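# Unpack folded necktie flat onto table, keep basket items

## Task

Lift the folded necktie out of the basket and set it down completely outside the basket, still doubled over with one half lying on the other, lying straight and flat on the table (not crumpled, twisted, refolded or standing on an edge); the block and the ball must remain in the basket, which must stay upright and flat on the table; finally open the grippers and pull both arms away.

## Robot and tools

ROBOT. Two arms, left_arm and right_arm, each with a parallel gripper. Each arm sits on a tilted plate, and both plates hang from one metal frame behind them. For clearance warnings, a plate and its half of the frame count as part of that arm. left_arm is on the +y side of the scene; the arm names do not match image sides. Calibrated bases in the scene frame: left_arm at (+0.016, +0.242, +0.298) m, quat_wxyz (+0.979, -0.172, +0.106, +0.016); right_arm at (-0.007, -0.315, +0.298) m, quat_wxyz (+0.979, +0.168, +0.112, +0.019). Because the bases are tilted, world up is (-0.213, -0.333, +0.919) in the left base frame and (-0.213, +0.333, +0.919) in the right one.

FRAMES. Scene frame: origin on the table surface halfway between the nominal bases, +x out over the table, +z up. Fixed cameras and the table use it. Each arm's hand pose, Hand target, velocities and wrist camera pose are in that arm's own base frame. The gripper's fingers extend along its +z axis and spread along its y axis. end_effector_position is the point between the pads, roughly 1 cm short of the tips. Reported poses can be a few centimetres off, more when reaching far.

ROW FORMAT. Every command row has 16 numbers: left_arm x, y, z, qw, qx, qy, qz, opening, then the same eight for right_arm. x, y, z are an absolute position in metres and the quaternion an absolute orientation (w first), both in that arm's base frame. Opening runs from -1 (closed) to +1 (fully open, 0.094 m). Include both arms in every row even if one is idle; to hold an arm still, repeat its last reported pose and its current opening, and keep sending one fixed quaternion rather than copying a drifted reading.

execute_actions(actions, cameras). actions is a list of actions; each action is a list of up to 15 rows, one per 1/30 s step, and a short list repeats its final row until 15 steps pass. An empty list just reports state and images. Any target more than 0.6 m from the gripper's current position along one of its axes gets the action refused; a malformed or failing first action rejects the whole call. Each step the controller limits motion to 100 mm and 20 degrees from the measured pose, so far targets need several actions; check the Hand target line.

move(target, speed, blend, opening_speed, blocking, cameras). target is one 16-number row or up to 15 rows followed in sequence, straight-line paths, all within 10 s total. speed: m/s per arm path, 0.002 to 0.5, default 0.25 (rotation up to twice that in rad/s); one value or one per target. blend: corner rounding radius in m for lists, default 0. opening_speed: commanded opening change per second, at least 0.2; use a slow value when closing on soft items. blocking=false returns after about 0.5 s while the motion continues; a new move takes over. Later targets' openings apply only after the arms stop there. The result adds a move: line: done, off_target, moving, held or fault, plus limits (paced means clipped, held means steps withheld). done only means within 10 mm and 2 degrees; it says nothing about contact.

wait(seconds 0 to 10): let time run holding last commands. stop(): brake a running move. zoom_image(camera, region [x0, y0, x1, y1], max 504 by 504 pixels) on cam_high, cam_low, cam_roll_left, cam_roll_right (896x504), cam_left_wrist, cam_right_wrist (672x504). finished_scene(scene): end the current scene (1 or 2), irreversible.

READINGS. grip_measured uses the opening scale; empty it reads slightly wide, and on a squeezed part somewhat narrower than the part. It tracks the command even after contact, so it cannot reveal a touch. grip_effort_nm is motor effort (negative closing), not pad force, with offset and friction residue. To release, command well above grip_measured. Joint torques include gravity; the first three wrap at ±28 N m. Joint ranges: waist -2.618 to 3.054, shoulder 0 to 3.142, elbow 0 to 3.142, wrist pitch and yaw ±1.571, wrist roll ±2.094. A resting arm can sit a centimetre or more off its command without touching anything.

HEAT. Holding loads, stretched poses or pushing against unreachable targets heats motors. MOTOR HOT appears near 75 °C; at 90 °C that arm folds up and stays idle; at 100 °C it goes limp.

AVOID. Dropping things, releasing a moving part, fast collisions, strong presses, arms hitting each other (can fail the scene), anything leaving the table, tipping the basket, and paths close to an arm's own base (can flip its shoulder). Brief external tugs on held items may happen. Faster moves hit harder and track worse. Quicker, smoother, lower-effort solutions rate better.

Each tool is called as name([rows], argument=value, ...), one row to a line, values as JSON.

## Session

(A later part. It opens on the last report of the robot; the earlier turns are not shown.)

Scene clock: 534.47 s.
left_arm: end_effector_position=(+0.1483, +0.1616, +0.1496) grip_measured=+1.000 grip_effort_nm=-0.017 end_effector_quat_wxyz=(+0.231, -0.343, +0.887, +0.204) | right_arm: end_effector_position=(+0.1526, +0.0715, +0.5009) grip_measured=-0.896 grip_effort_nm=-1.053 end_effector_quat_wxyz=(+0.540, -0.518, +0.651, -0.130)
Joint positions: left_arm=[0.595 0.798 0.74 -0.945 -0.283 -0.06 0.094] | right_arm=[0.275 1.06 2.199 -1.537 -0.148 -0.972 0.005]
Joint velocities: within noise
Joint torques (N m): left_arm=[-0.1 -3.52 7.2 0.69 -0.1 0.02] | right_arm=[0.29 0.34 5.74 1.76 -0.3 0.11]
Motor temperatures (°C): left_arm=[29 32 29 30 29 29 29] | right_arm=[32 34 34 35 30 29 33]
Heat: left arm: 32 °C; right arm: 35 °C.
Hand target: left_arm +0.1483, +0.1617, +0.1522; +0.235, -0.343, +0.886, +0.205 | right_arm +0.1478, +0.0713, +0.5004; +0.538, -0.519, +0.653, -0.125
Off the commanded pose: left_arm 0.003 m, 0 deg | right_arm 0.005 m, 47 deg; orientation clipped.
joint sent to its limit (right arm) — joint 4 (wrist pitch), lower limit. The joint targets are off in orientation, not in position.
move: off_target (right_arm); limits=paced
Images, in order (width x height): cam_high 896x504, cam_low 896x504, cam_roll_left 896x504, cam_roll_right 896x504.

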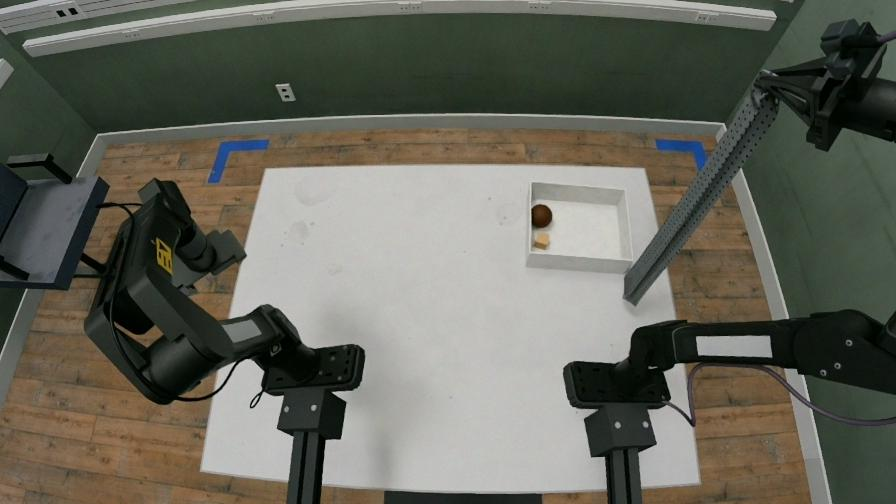

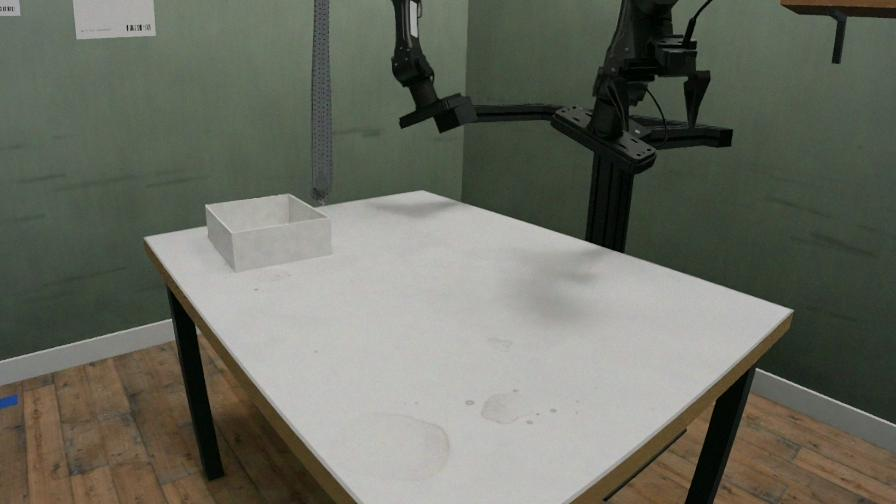

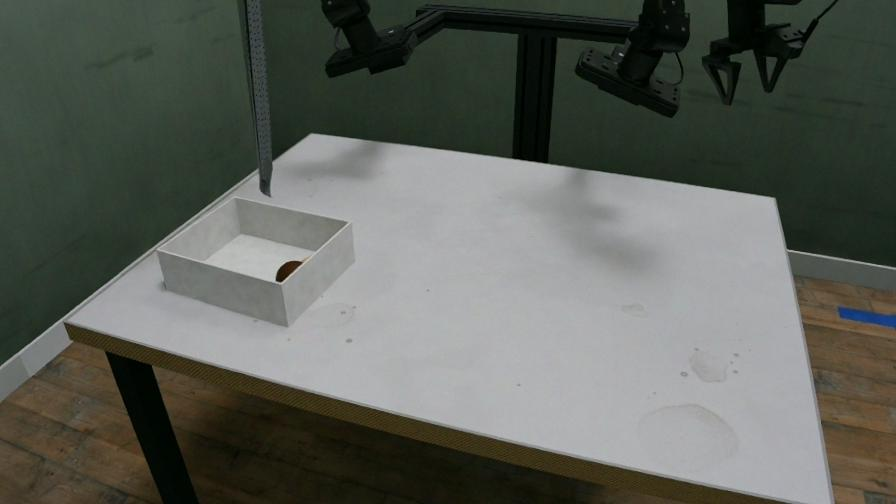

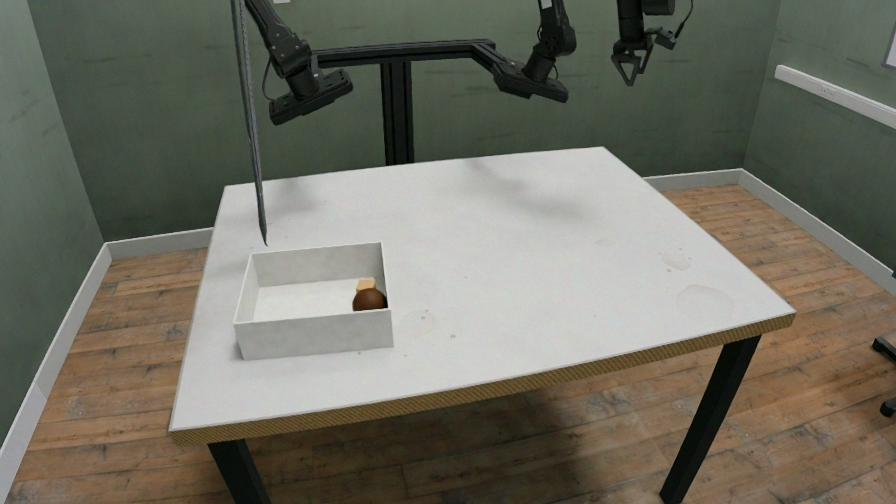

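move([
  [0.1483,0.1617,0.1522,0.235,-0.343,0.886,0.205,1.0,0.1633,0.131,0.4334,0.3189,-0.6873,0.6308,0.1683,-1.0],
  [0.1483,0.1617,0.1522,0.235,-0.343,0.886,0.205,1.0,0.1757,0.1964,0.3799,0.3189,-0.6873,0.6308,0.1683,-1.0],
  [0.1483,0.1617,0.1522,0.235,-0.343,0.886,0.205,1.0,0.1905,0.2474,0.3158,0.3189,-0.6873,0.6308,0.1683,-1.0],
  [0.1483,0.1617,0.1522,0.235,-0.343,0.886,0.205,1.0,0.215,0.3151,0.2099,0.3189,-0.6873,0.6308,0.1683,-1.0],
  [0.1483,0.1617,0.1522,0.235,-0.343,0.886,0.205,1.0,0.2425,0.3888,0.0915,0.3189,-0.6873,0.6308,0.1683,-1.0],
], speed=0.15, blend=0.03, cameras=["cam_high","cam_low","cam_roll_left","cam_roll_right"])

zoom_image(camera="cam_high", region=[460, 240, 600, 350])

zoom_image(camera="cam_low", region=[310, 180, 430, 270])

Scene clock: 553.77 s.
left_arm: end_effector_position=(+0.1483, +0.1616, +0.1496) grip_measured=+1.000 grip_effort_nm=-0.012 end_effector_quat_wxyz=(+0.231, -0.343, +0.887, +0.204) | right_arm: end_effector_position=(+0.2506, +0.3868, +0.1015) grip_measured=-0.895 grip_effort_nm=-1.057 end_effector_quat_wxyz=(-0.328, +0.683, -0.631, -0.165)
Joint positions: left_arm=[0.595 0.798 0.74 -0.945 -0.283 -0.06 0.094] | right_arm=[0.89 1.747 1.126 -0.238 -0.271 -0.66 0.005]
Joint velocities: within noise
Joint torques (N m): left_arm=[-0.08 -3.54 7.23 0.7 -0.1 0] | right_arm=[4.51 -5.89 6.8 1.89 -0.35 0.1]
Motor temperatures (°C): left_arm=[29 32 29 30 29 29 29] | right_arm=[32 33 34 36 29 29 33]
Heat: left arm: 32 °C; right arm: 36 °C.
Hand target: left_arm +0.1483, +0.1617, +0.1522; +0.235, -0.343, +0.886, +0.205 | right_arm +0.2424, +0.3886, +0.0917; -0.319, +0.687, -0.631, -0.168
Off the commanded pose: left_arm 0.003 m, 0 deg | right_arm 0.013 m, 1 deg.
move: off_target (right_arm); limits=paced
Images, in order (width x height): cam_high 896x504, cam_low 896x504, cam_roll_left 896x504, cam_roll_right 896x504.

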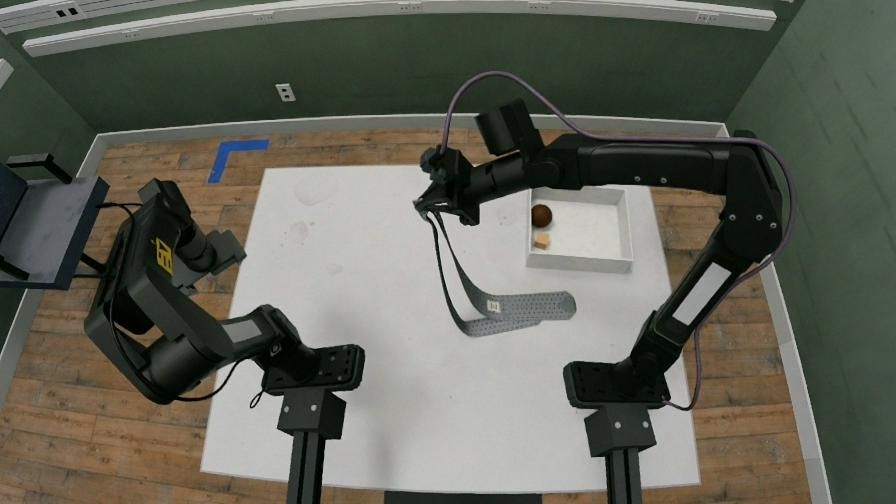

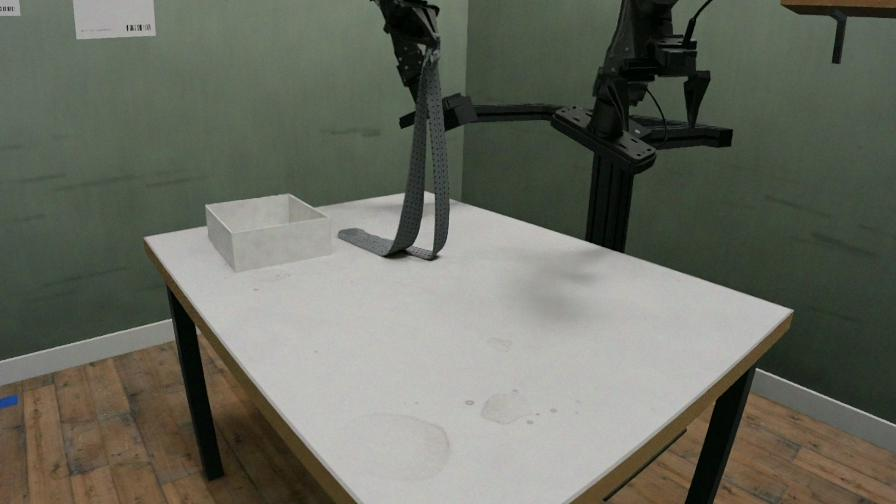

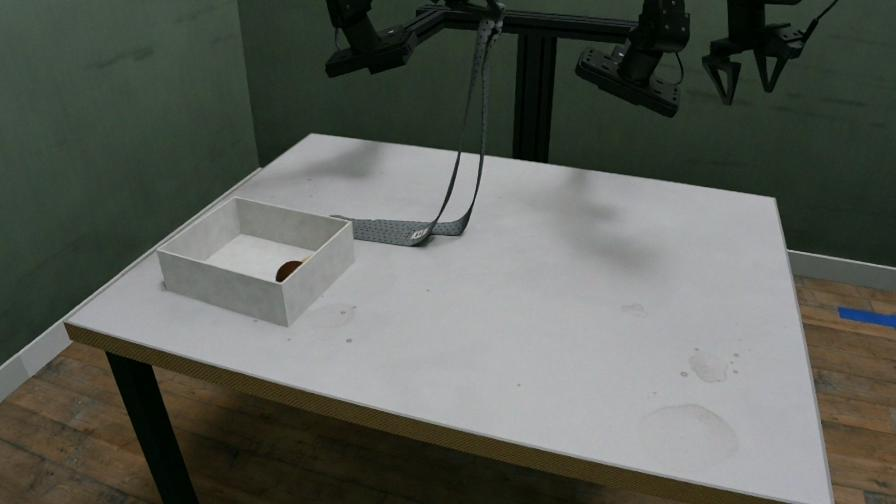

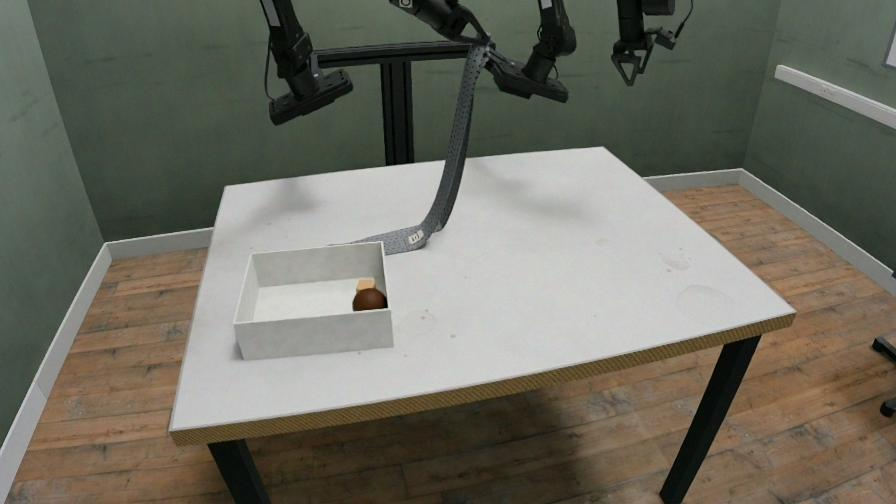

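Scaled by 3.600.

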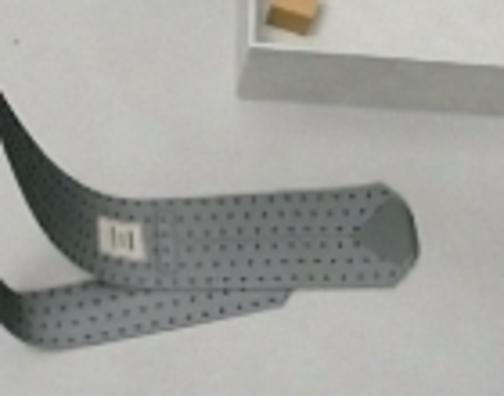

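Scaled by 4.200.

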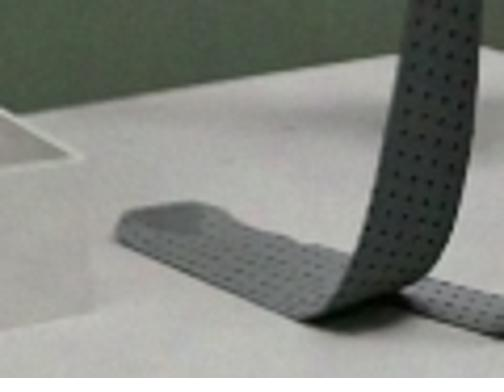

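move([
  [0.1483,0.1617,0.1522,0.235,-0.343,0.886,0.205,1.0,0.2712,0.4498,-0.0328,0.3189,-0.6873,0.6308,0.1683,-1.0],
  [0.1483,0.1617,0.1522,0.235,-0.343,0.886,0.205,1.0,0.302,0.4758,-0.1658,0.3189,-0.6873,0.6308,0.1683,-1.0],
  [0.1483,0.1617,0.1522,0.235,-0.343,0.886,0.205,1.0,0.33,0.4956,-0.2863,0.3189,-0.6873,0.6308,0.1683,-1.0],
], speed=0.15, blend=0.03, cameras=["cam_high","cam_low","cam_roll_left","cam_right_wrist"])

zoom_image(camera="cam_high", region=[300, 220, 600, 380])

Scene clock: 574.97 s.
left_arm: end_effector_position=(+0.1483, +0.1616, +0.1496) grip_measured=+1.000 grip_effort_nm=-0.017 end_effector_quat_wxyz=(+0.231, -0.343, +0.887, +0.204) | right_arm: end_effector_position=(+0.3308, +0.4946, -0.2588) grip_measured=-0.895 grip_effort_nm=-1.057 end_effector_quat_wxyz=(-0.333, +0.681, -0.635, -0.150)
Joint positions: left_arm=[0.595 0.798 0.74 -0.945 -0.283 -0.06 0.094] | right_arm=[0.913 3.105 1.926 0.327 -0.223 -0.643 0.005]
Joint velocities: within noise
Joint torques (N m): left_arm=[-0.13 -3.49 7.19 0.7 -0.1 0.02] | right_arm=[5.37 -10.82 8.59 1.52 -0.3 -0.03]
Motor temperatures (°C): left_arm=[29 31 30 30 29 29 29] | right_arm=[33 34 34 38 29 29 33]
Heat: left arm: 31 °C; right arm: 38 °C.
Hand target: left_arm +0.1483, +0.1617, +0.1522; +0.235, -0.343, +0.886, +0.205 | right_arm +0.3247, +0.4876, -0.2748; -0.314, +0.686, -0.640, -0.146
Off the commanded pose: left_arm 0.003 m, 0 deg | right_arm 0.027 m, 3 deg.
joint sent to its limit (right arm) — joint 2 (shoulder), upper limit. The joint targets are off in position and orientation.
move: off_target (right_arm)
Images, in order (width x height): cam_high 896x504, cam_low 896x504, cam_roll_left 896x504, cam_right_wrist 672x504.

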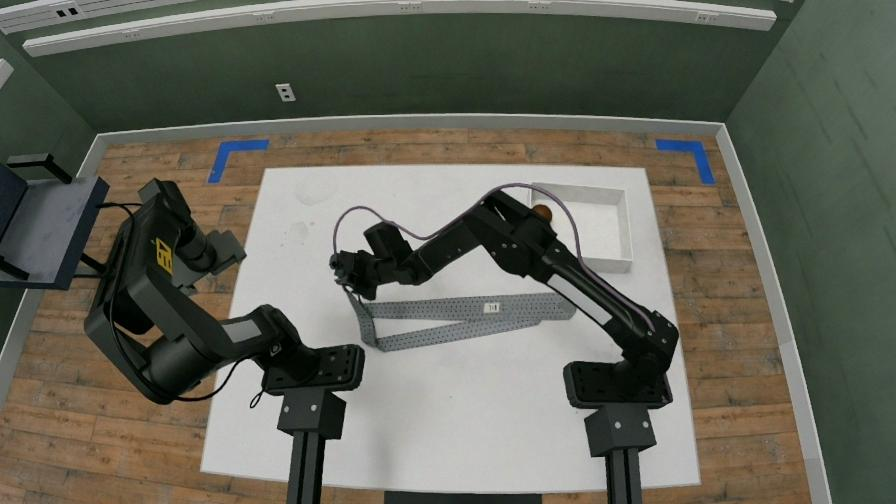

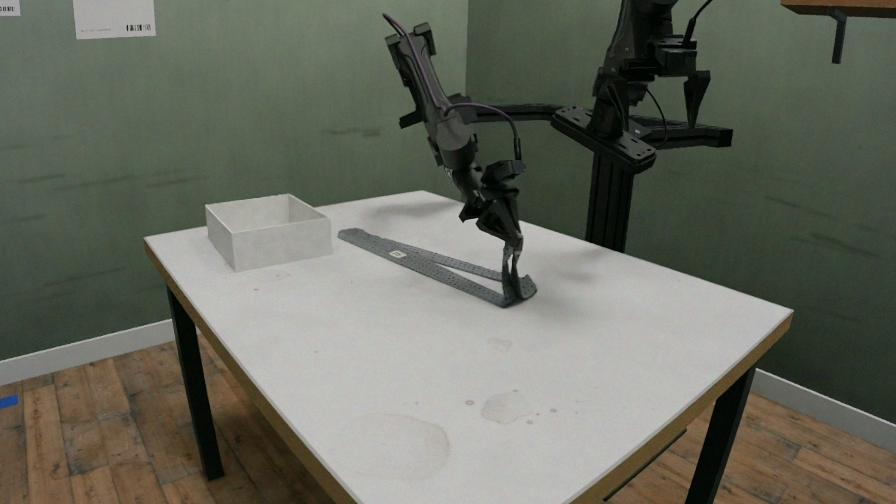

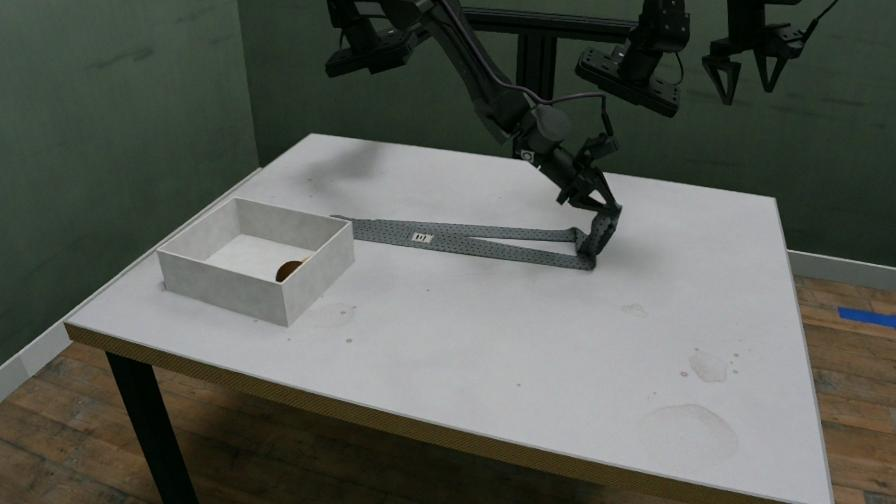

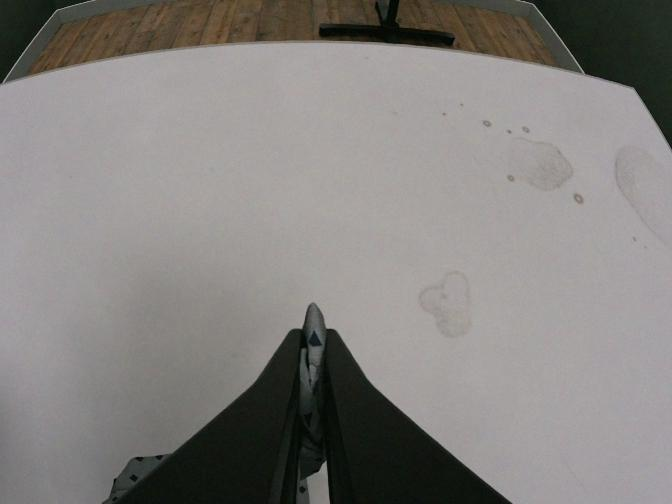

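Scaled by 1.680.

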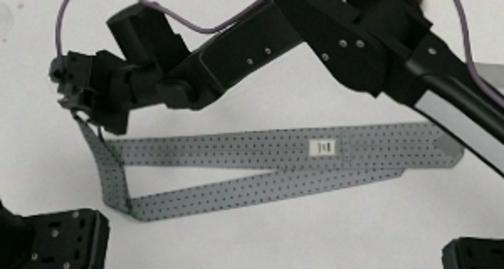

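move(target=[0.1483,0.1617,0.1522,0.235,-0.343,0.886,0.205,1.0,0.3447,0.4408,-0.35,0.1447,-0.7073,0.6918,-0.0154,-1.0], speed=0.15, cameras=["cam_high","cam_low","cam_roll_left","cam_right_wrist"])

zoom_image(camera="cam_high", region=[300, 220, 600, 380])

zoom_image(camera="cam_low", region=[420, 180, 620, 340])

Scene clock: 599.47 s.
left_arm: end_effector_position=(+0.1483, +0.1616, +0.1496) grip_measured=+1.000 grip_effort_nm=-0.012 end_effector_quat_wxyz=(+0.231, -0.343, +0.887, +0.204) | right_arm: end_effector_position=(+0.3464, +0.4391, -0.2874) grip_measured=-0.895 grip_effort_nm=-1.053 end_effector_quat_wxyz=(-0.247, +0.690, -0.680, -0.010)
Joint positions: left_arm=[0.595 0.798 0.74 -0.945 -0.283 -0.06 0.094] | right_arm=[0.913 3.105 1.966 0.066 0.039 -0.682 0.005]
Joint velocities: within noise
Joint torques (N m): left_arm=[-0.13 -3.54 7.17 0.71 -0.1 0.01] | right_arm=[5.67 -10.76 5.44 1.28 -0.16 -0.04]
Motor temperatures (°C): left_arm=[29 31 30 30 29 29 29] | right_arm=[33 36 35 36 29 29 33]
Heat: left arm: 31 °C; right arm: 36 °C.
Hand target: left_arm +0.1483, +0.1617, +0.1522; +0.235, -0.343, +0.886, +0.205 | right_arm +0.3292, +0.4210, -0.3102; -0.211, +0.701, -0.681, -0.002
Off the commanded pose: left_arm 0.003 m, 0 deg | right_arm 0.063 m, 12 deg.
joint sent to its limit (right arm) — joint 2 (shoulder), upper limit. The joint targets are off in position and orientation.
move: off_target (right_arm)
Images, in order (width x height): cam_high 896x504, cam_low 896x504, cam_roll_left 896x504, cam_right_wrist 672x504.

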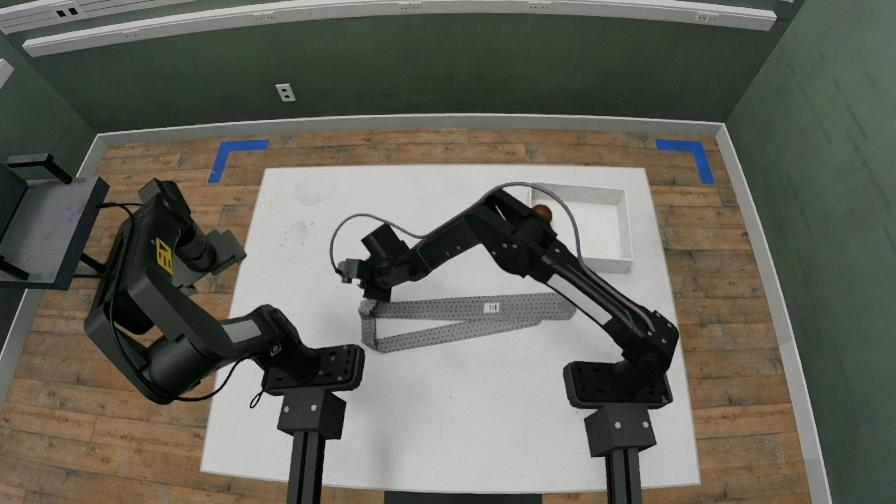

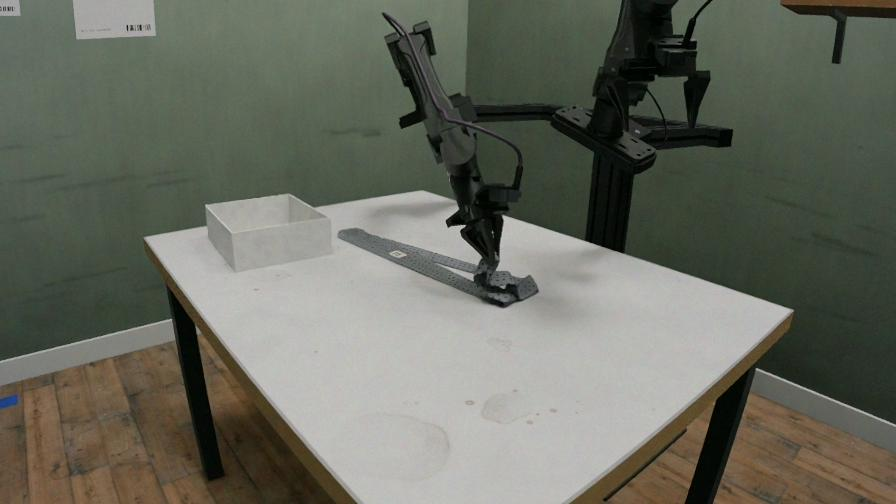

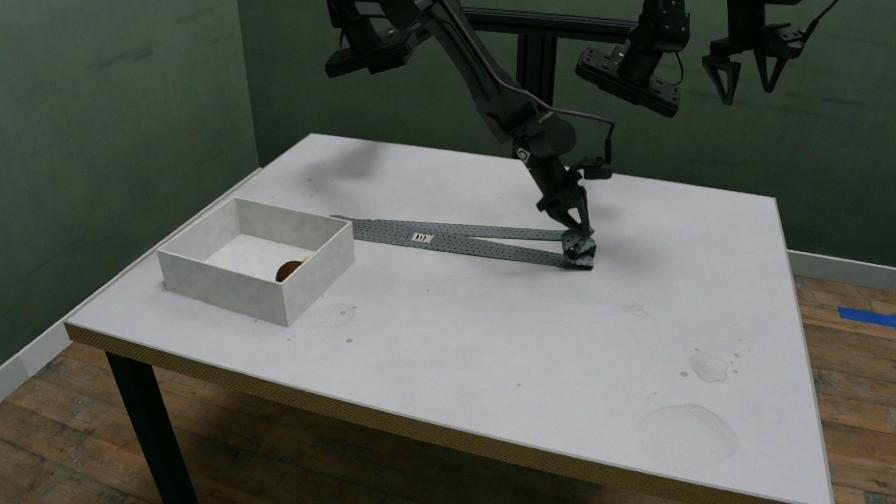

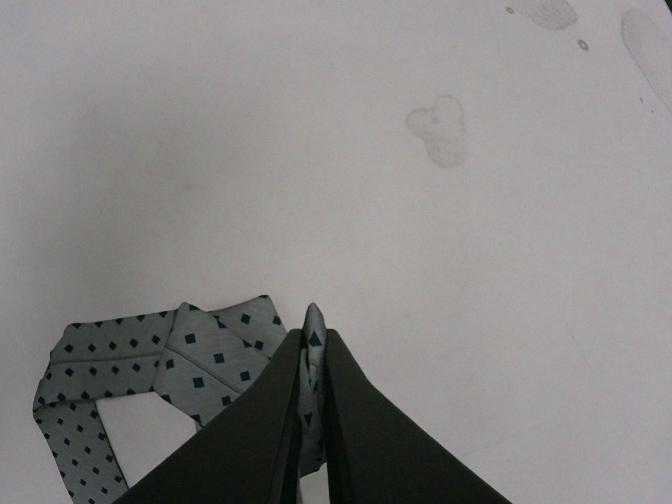

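Scaled by 1.680.

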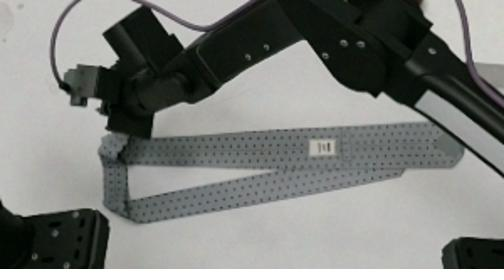

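Scaled by 2.520.

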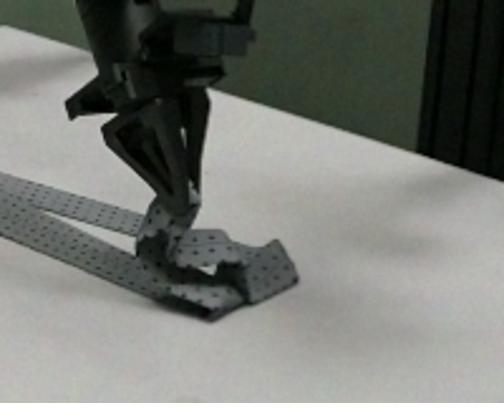

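move([
  [0.1483,0.1617,0.1522,0.235,-0.343,0.886,0.205,1.0,0.3292,0.4210,-0.3102,0.1447,-0.7073,0.6918,-0.0154,0.3],
  [0.1483,0.1617,0.1522,0.235,-0.343,0.886,0.205,1.0,0.30,0.36,-0.15,0.1447,-0.7073,0.6918,-0.0154,0.3],
], speed=0.12, opening_speed=1.0, cameras=["cam_high","cam_low","cam_roll_left","cam_right_wrist"])

zoom_image(camera="cam_high", region=[300, 220, 600, 380])

zoom_image(camera="cam_low", region=[420, 180, 620, 340])

Scene clock: 612.37 s.
left_arm: end_effector_position=(+0.1483, +0.1616, +0.1496) grip_measured=+1.000 grip_effort_nm=-0.017 end_effector_quat_wxyz=(+0.231, -0.343, +0.887, +0.204) | right_arm: end_effector_position=(+0.3023, +0.3710, -0.1526) grip_measured=+0.298 grip_effort_nm=0.081 end_effector_quat_wxyz=(-0.159, +0.706, -0.690, +0.010)
Joint positions: left_arm=[0.595 0.798 0.74 -0.945 -0.283 -0.06 0.094] | right_arm=[0.905 2.52 1.433 -0.169 0.054 -0.697 0.061]
Joint velocities: within noise
Joint torques (N m): left_arm=[-0.13 -3.51 7.16 0.7 -0.09 0.01] | right_arm=[4.03 -12.66 4.78 1.03 -0.16 -0.07]
Motor temperatures (°C): left_arm=[29 31 30 30 29 29 29] | right_arm=[33 37 34 35 29 29 33]
Heat: left arm: 31 °C; right arm: 37 °C.
Hand target: left_arm +0.1483, +0.1617, +0.1522; +0.235, -0.343, +0.886, +0.205 | right_arm +0.3000, +0.3602, -0.1503; -0.145, +0.707, -0.692, +0.015
Off the commanded pose: left_arm 0.003 m, 0 deg | right_arm 0.011 m, 2 deg.
move: off_target (right_arm)
Images, in order (width x height): cam_high 896x504, cam_low 896x504, cam_roll_left 896x504, cam_right_wrist 672x504.

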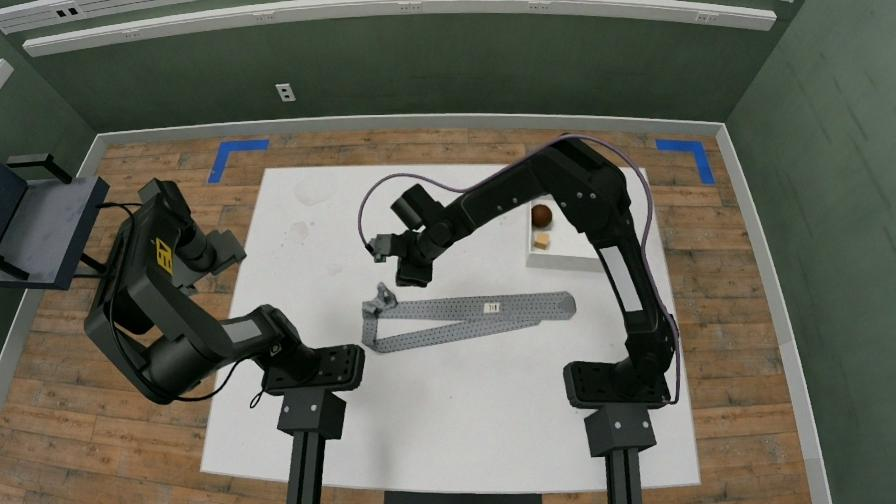

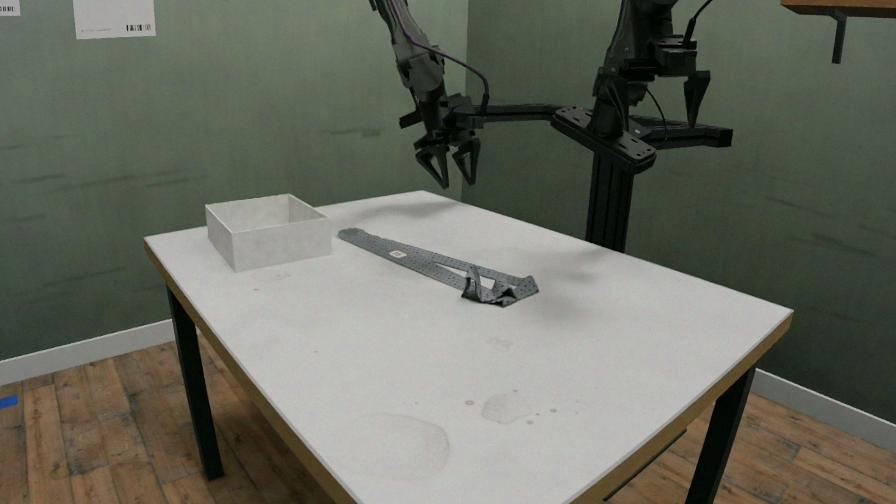

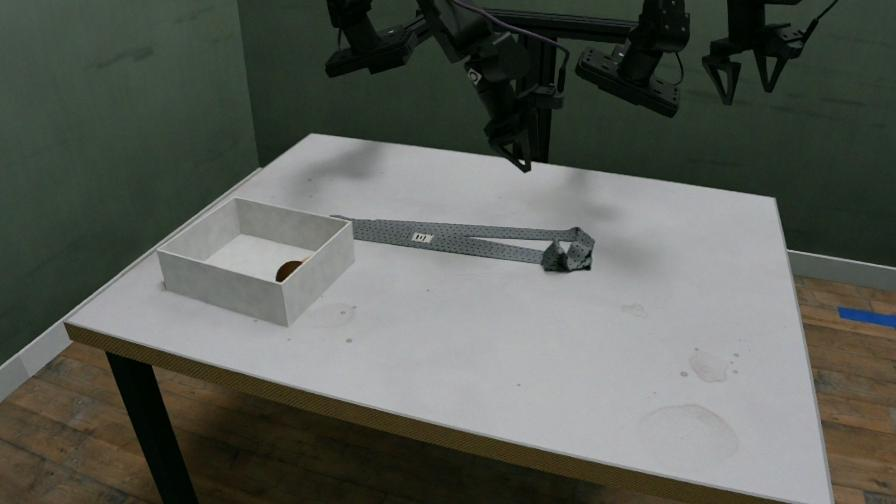

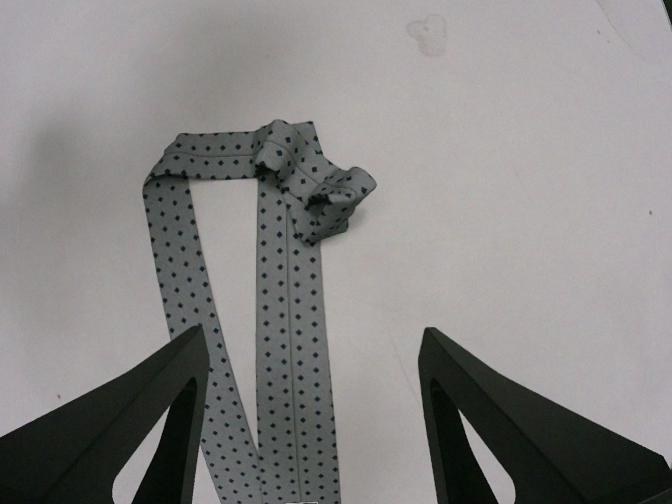

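Scaled by 1.680.

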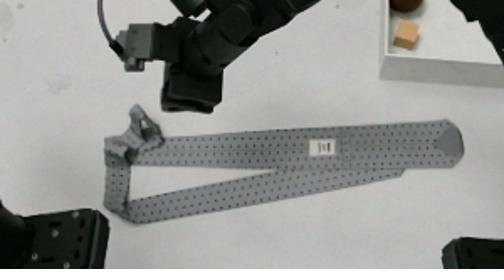

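Scaled by 2.520.

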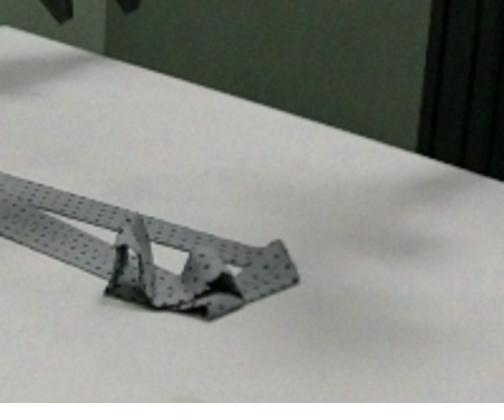

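move([
  [0.1483,0.1617,0.1522,0.235,-0.343,0.886,0.205,1.0,0.28,0.20,0.05,0.1447,-0.7073,0.6918,-0.0154,0.3],
  [0.2614,0.0426,0.0565,0.1966,-0.6809,0.7036,0.0467,1.0,0.2806,-0.0822,0.1493,0.112,0.019,0.979,-0.168,0.3],
], speed=0.25, blend=0.03)

Scene clock: 646.37 s.
left_arm: end_effector_position=(+0.2503, +0.0469, +0.0524) grip_measured=+1.000 grip_effort_nm=-0.012 end_effector_quat_wxyz=(-0.189, +0.681, -0.705, -0.059) | right_arm: end_effector_position=(+0.2804, -0.0788, +0.1474) grip_measured=+0.298 grip_effort_nm=0.071 end_effector_quat_wxyz=(+0.121, +0.013, +0.979, -0.164)
Joint positions: left_arm=[-0.068 1.383 0.769 -0.782 -0.36 -1.573 0.094] | right_arm=[-0.092 1.375 1.138 -1.057 0.305 -0.109 0.061]
Joint velocities: within noise
Joint torques (N m): left_arm=[-2.44 -4.49 7.41 0.48 0.03 -0.05] | right_arm=[1.2 -4.63 9.42 0.38 0.12 0.11]
Motor temperatures (°C): left_arm=[29 31 30 29 29 29 29] | right_arm=[33 39 34 34 29 29 32]
Heat: left arm: 31 °C; right arm: 39 °C.
Hand target: left_arm +0.2611, +0.0425, +0.0567; -0.197, +0.681, -0.704, -0.046 | right_arm +0.2806, -0.0822, +0.1494; +0.113, +0.019, +0.979, -0.168
Off the commanded pose: left_arm 0.013 m, 2 deg | right_arm 0.004 m, 1 deg.
move: off_target (left_arm)

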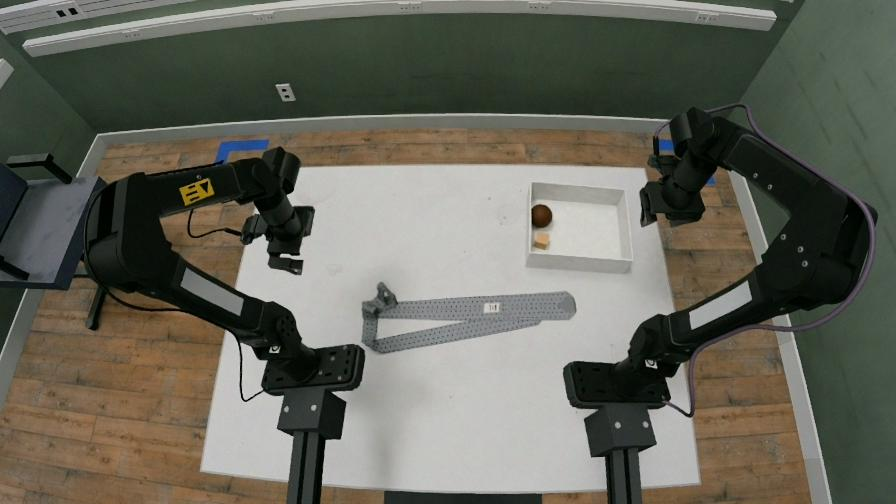

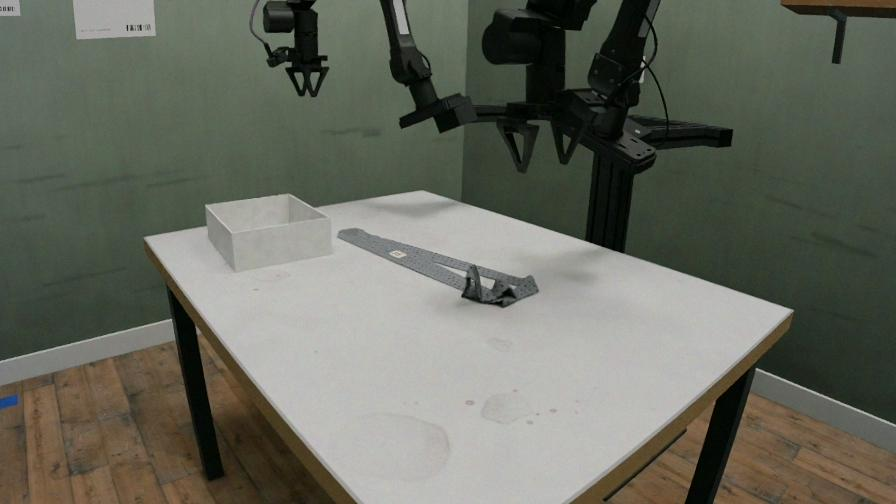

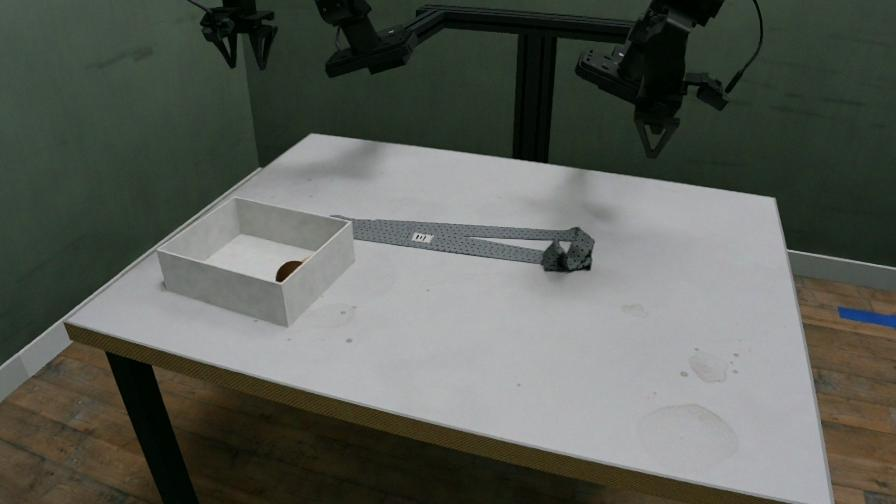

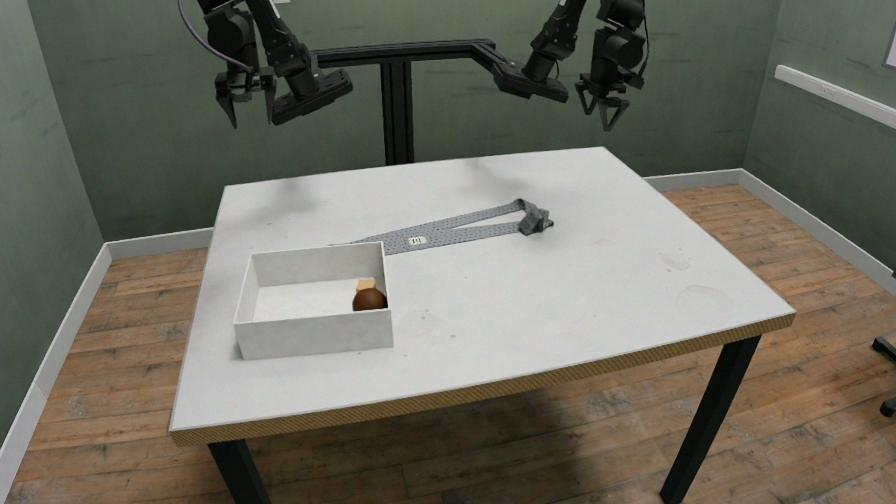

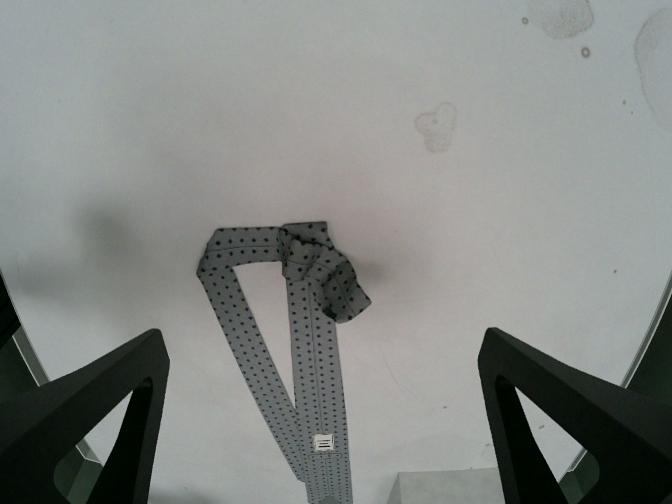

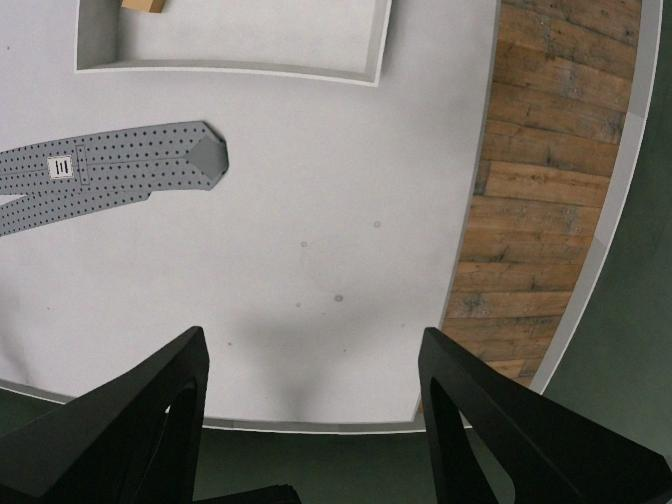

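zoom_image(camera="cam_left_wrist", region=[180, 200, 400, 350])

zoom_image(camera="cam_low", region=[440, 240, 560, 330])

zoom_image(camera="cam_roll_left", region=[520, 210, 620, 290])

zoom_image(camera="cam_roll_right", region=[490, 180, 580, 250])

Scaled by 2.291 from the camera's 672x504 image, which has a finer 960x720 frame.

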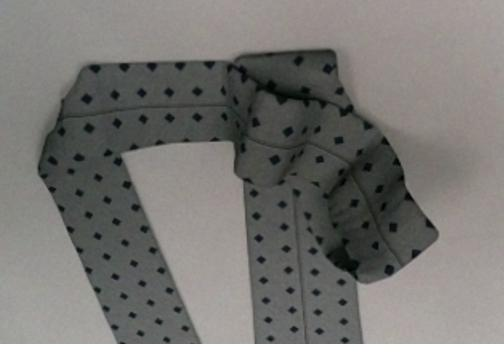

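Scaled by 4.200.

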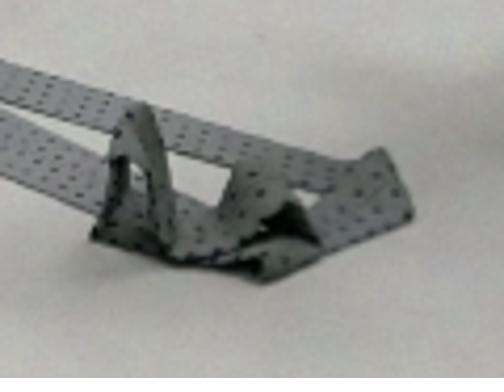

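Scaled by 5.040.

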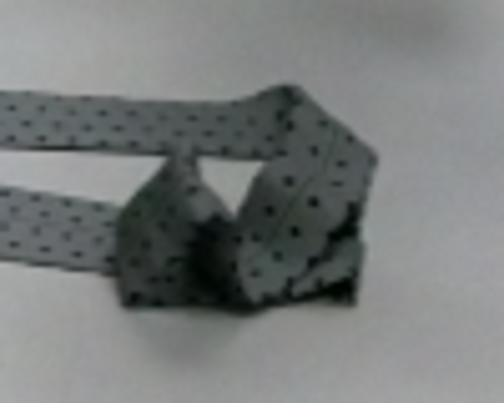

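Scaled by 5.600.

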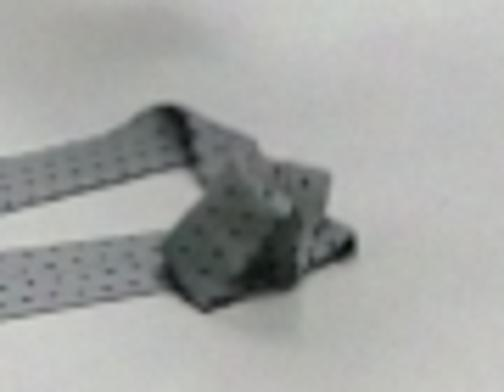

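move(target=[0.2958,0.0367,-0.1119,0.0408,0.3498,0.9145,0.1978,1.0,0.2806,-0.0822,0.1493,0.112,0.019,0.979,-0.168,0.3], speed=0.2, cameras=["cam_high","cam_low","cam_left_wrist"])

Scene clock: 675.73 s.
left_arm: end_effector_position=(+0.2937, +0.0407, -0.1083) grip_measured=+1.000 grip_effort_nm=-0.022 end_effector_quat_wxyz=(+0.039, +0.341, +0.918, +0.198) | right_arm: end_effector_position=(+0.2802, -0.0787, +0.1473) grip_measured=+0.298 grip_effort_nm=0.076 end_effector_quat_wxyz=(+0.120, +0.013, +0.979, -0.164)
Joint positions: left_arm=[-0.079 2.042 0.659 0.003 -0.36 0.666 0.094] | right_arm=[-0.092 1.375 1.138 -1.058 0.305 -0.109 0.061]
Joint velocities: within noise
Joint torques (N m): left_arm=[-3.47 -6.41 2.11 0.51 -0.01 0.09] | right_arm=[1.2 -4.63 9.42 0.38 0.12 0.1]
Motor temperatures (°C): left_arm=[29 31 30 29 29 29 29] | right_arm=[33 35 34 33 29 29 31]
Heat: left arm: 31 °C; right arm: 35 °C.
Hand target: left_arm +0.2957, +0.0367, -0.1118; +0.041, +0.350, +0.915, +0.198 | right_arm +0.2806, -0.0822, +0.1494; +0.113, +0.019, +0.979, -0.168
Off the commanded pose: left_arm 0.006 m, 1 deg | right_arm 0.004 m, 1 deg.
move: done
Images, in order (width x height): cam_high 896x504, cam_low 896x504, cam_left_wrist 672x504.

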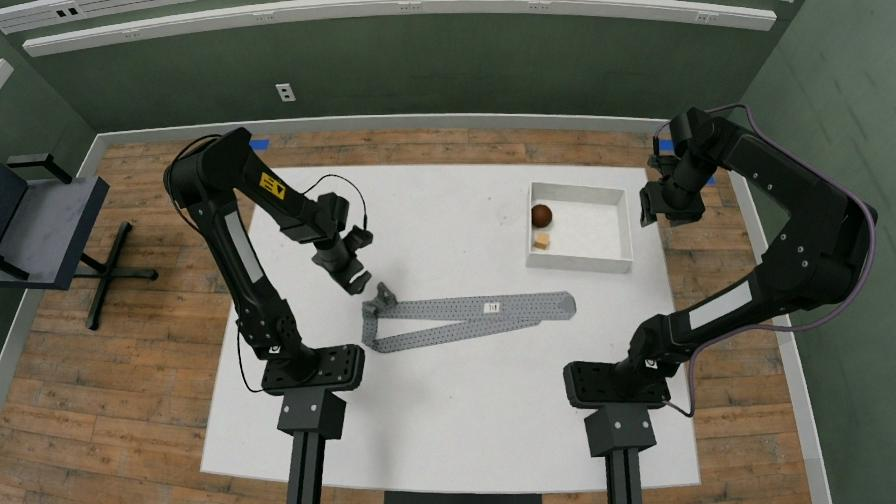

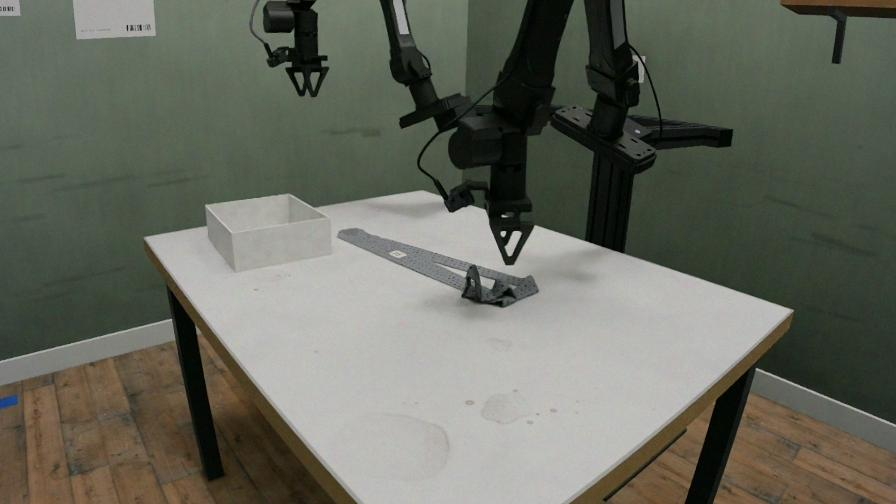

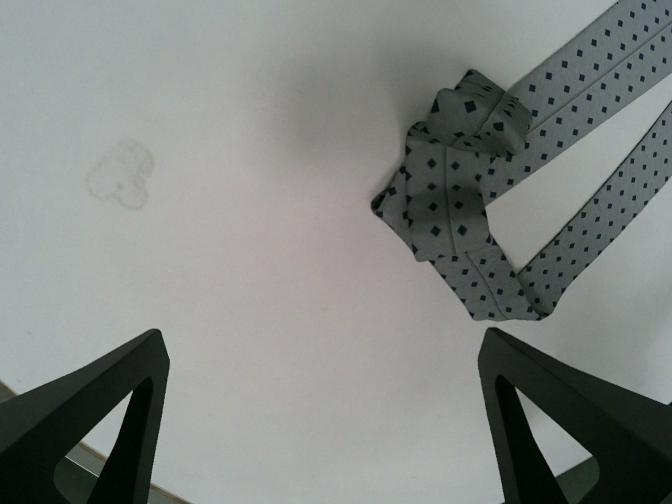

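zoom_image(camera="cam_left_wrist", region=[360, 50, 580, 330])

Scaled by 1.800 from the camera's 672x504 image, which has a finer 960x720 frame.

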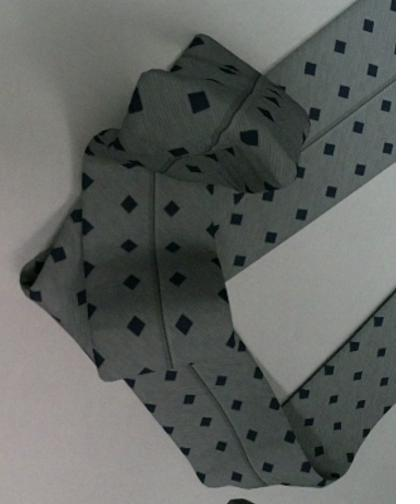

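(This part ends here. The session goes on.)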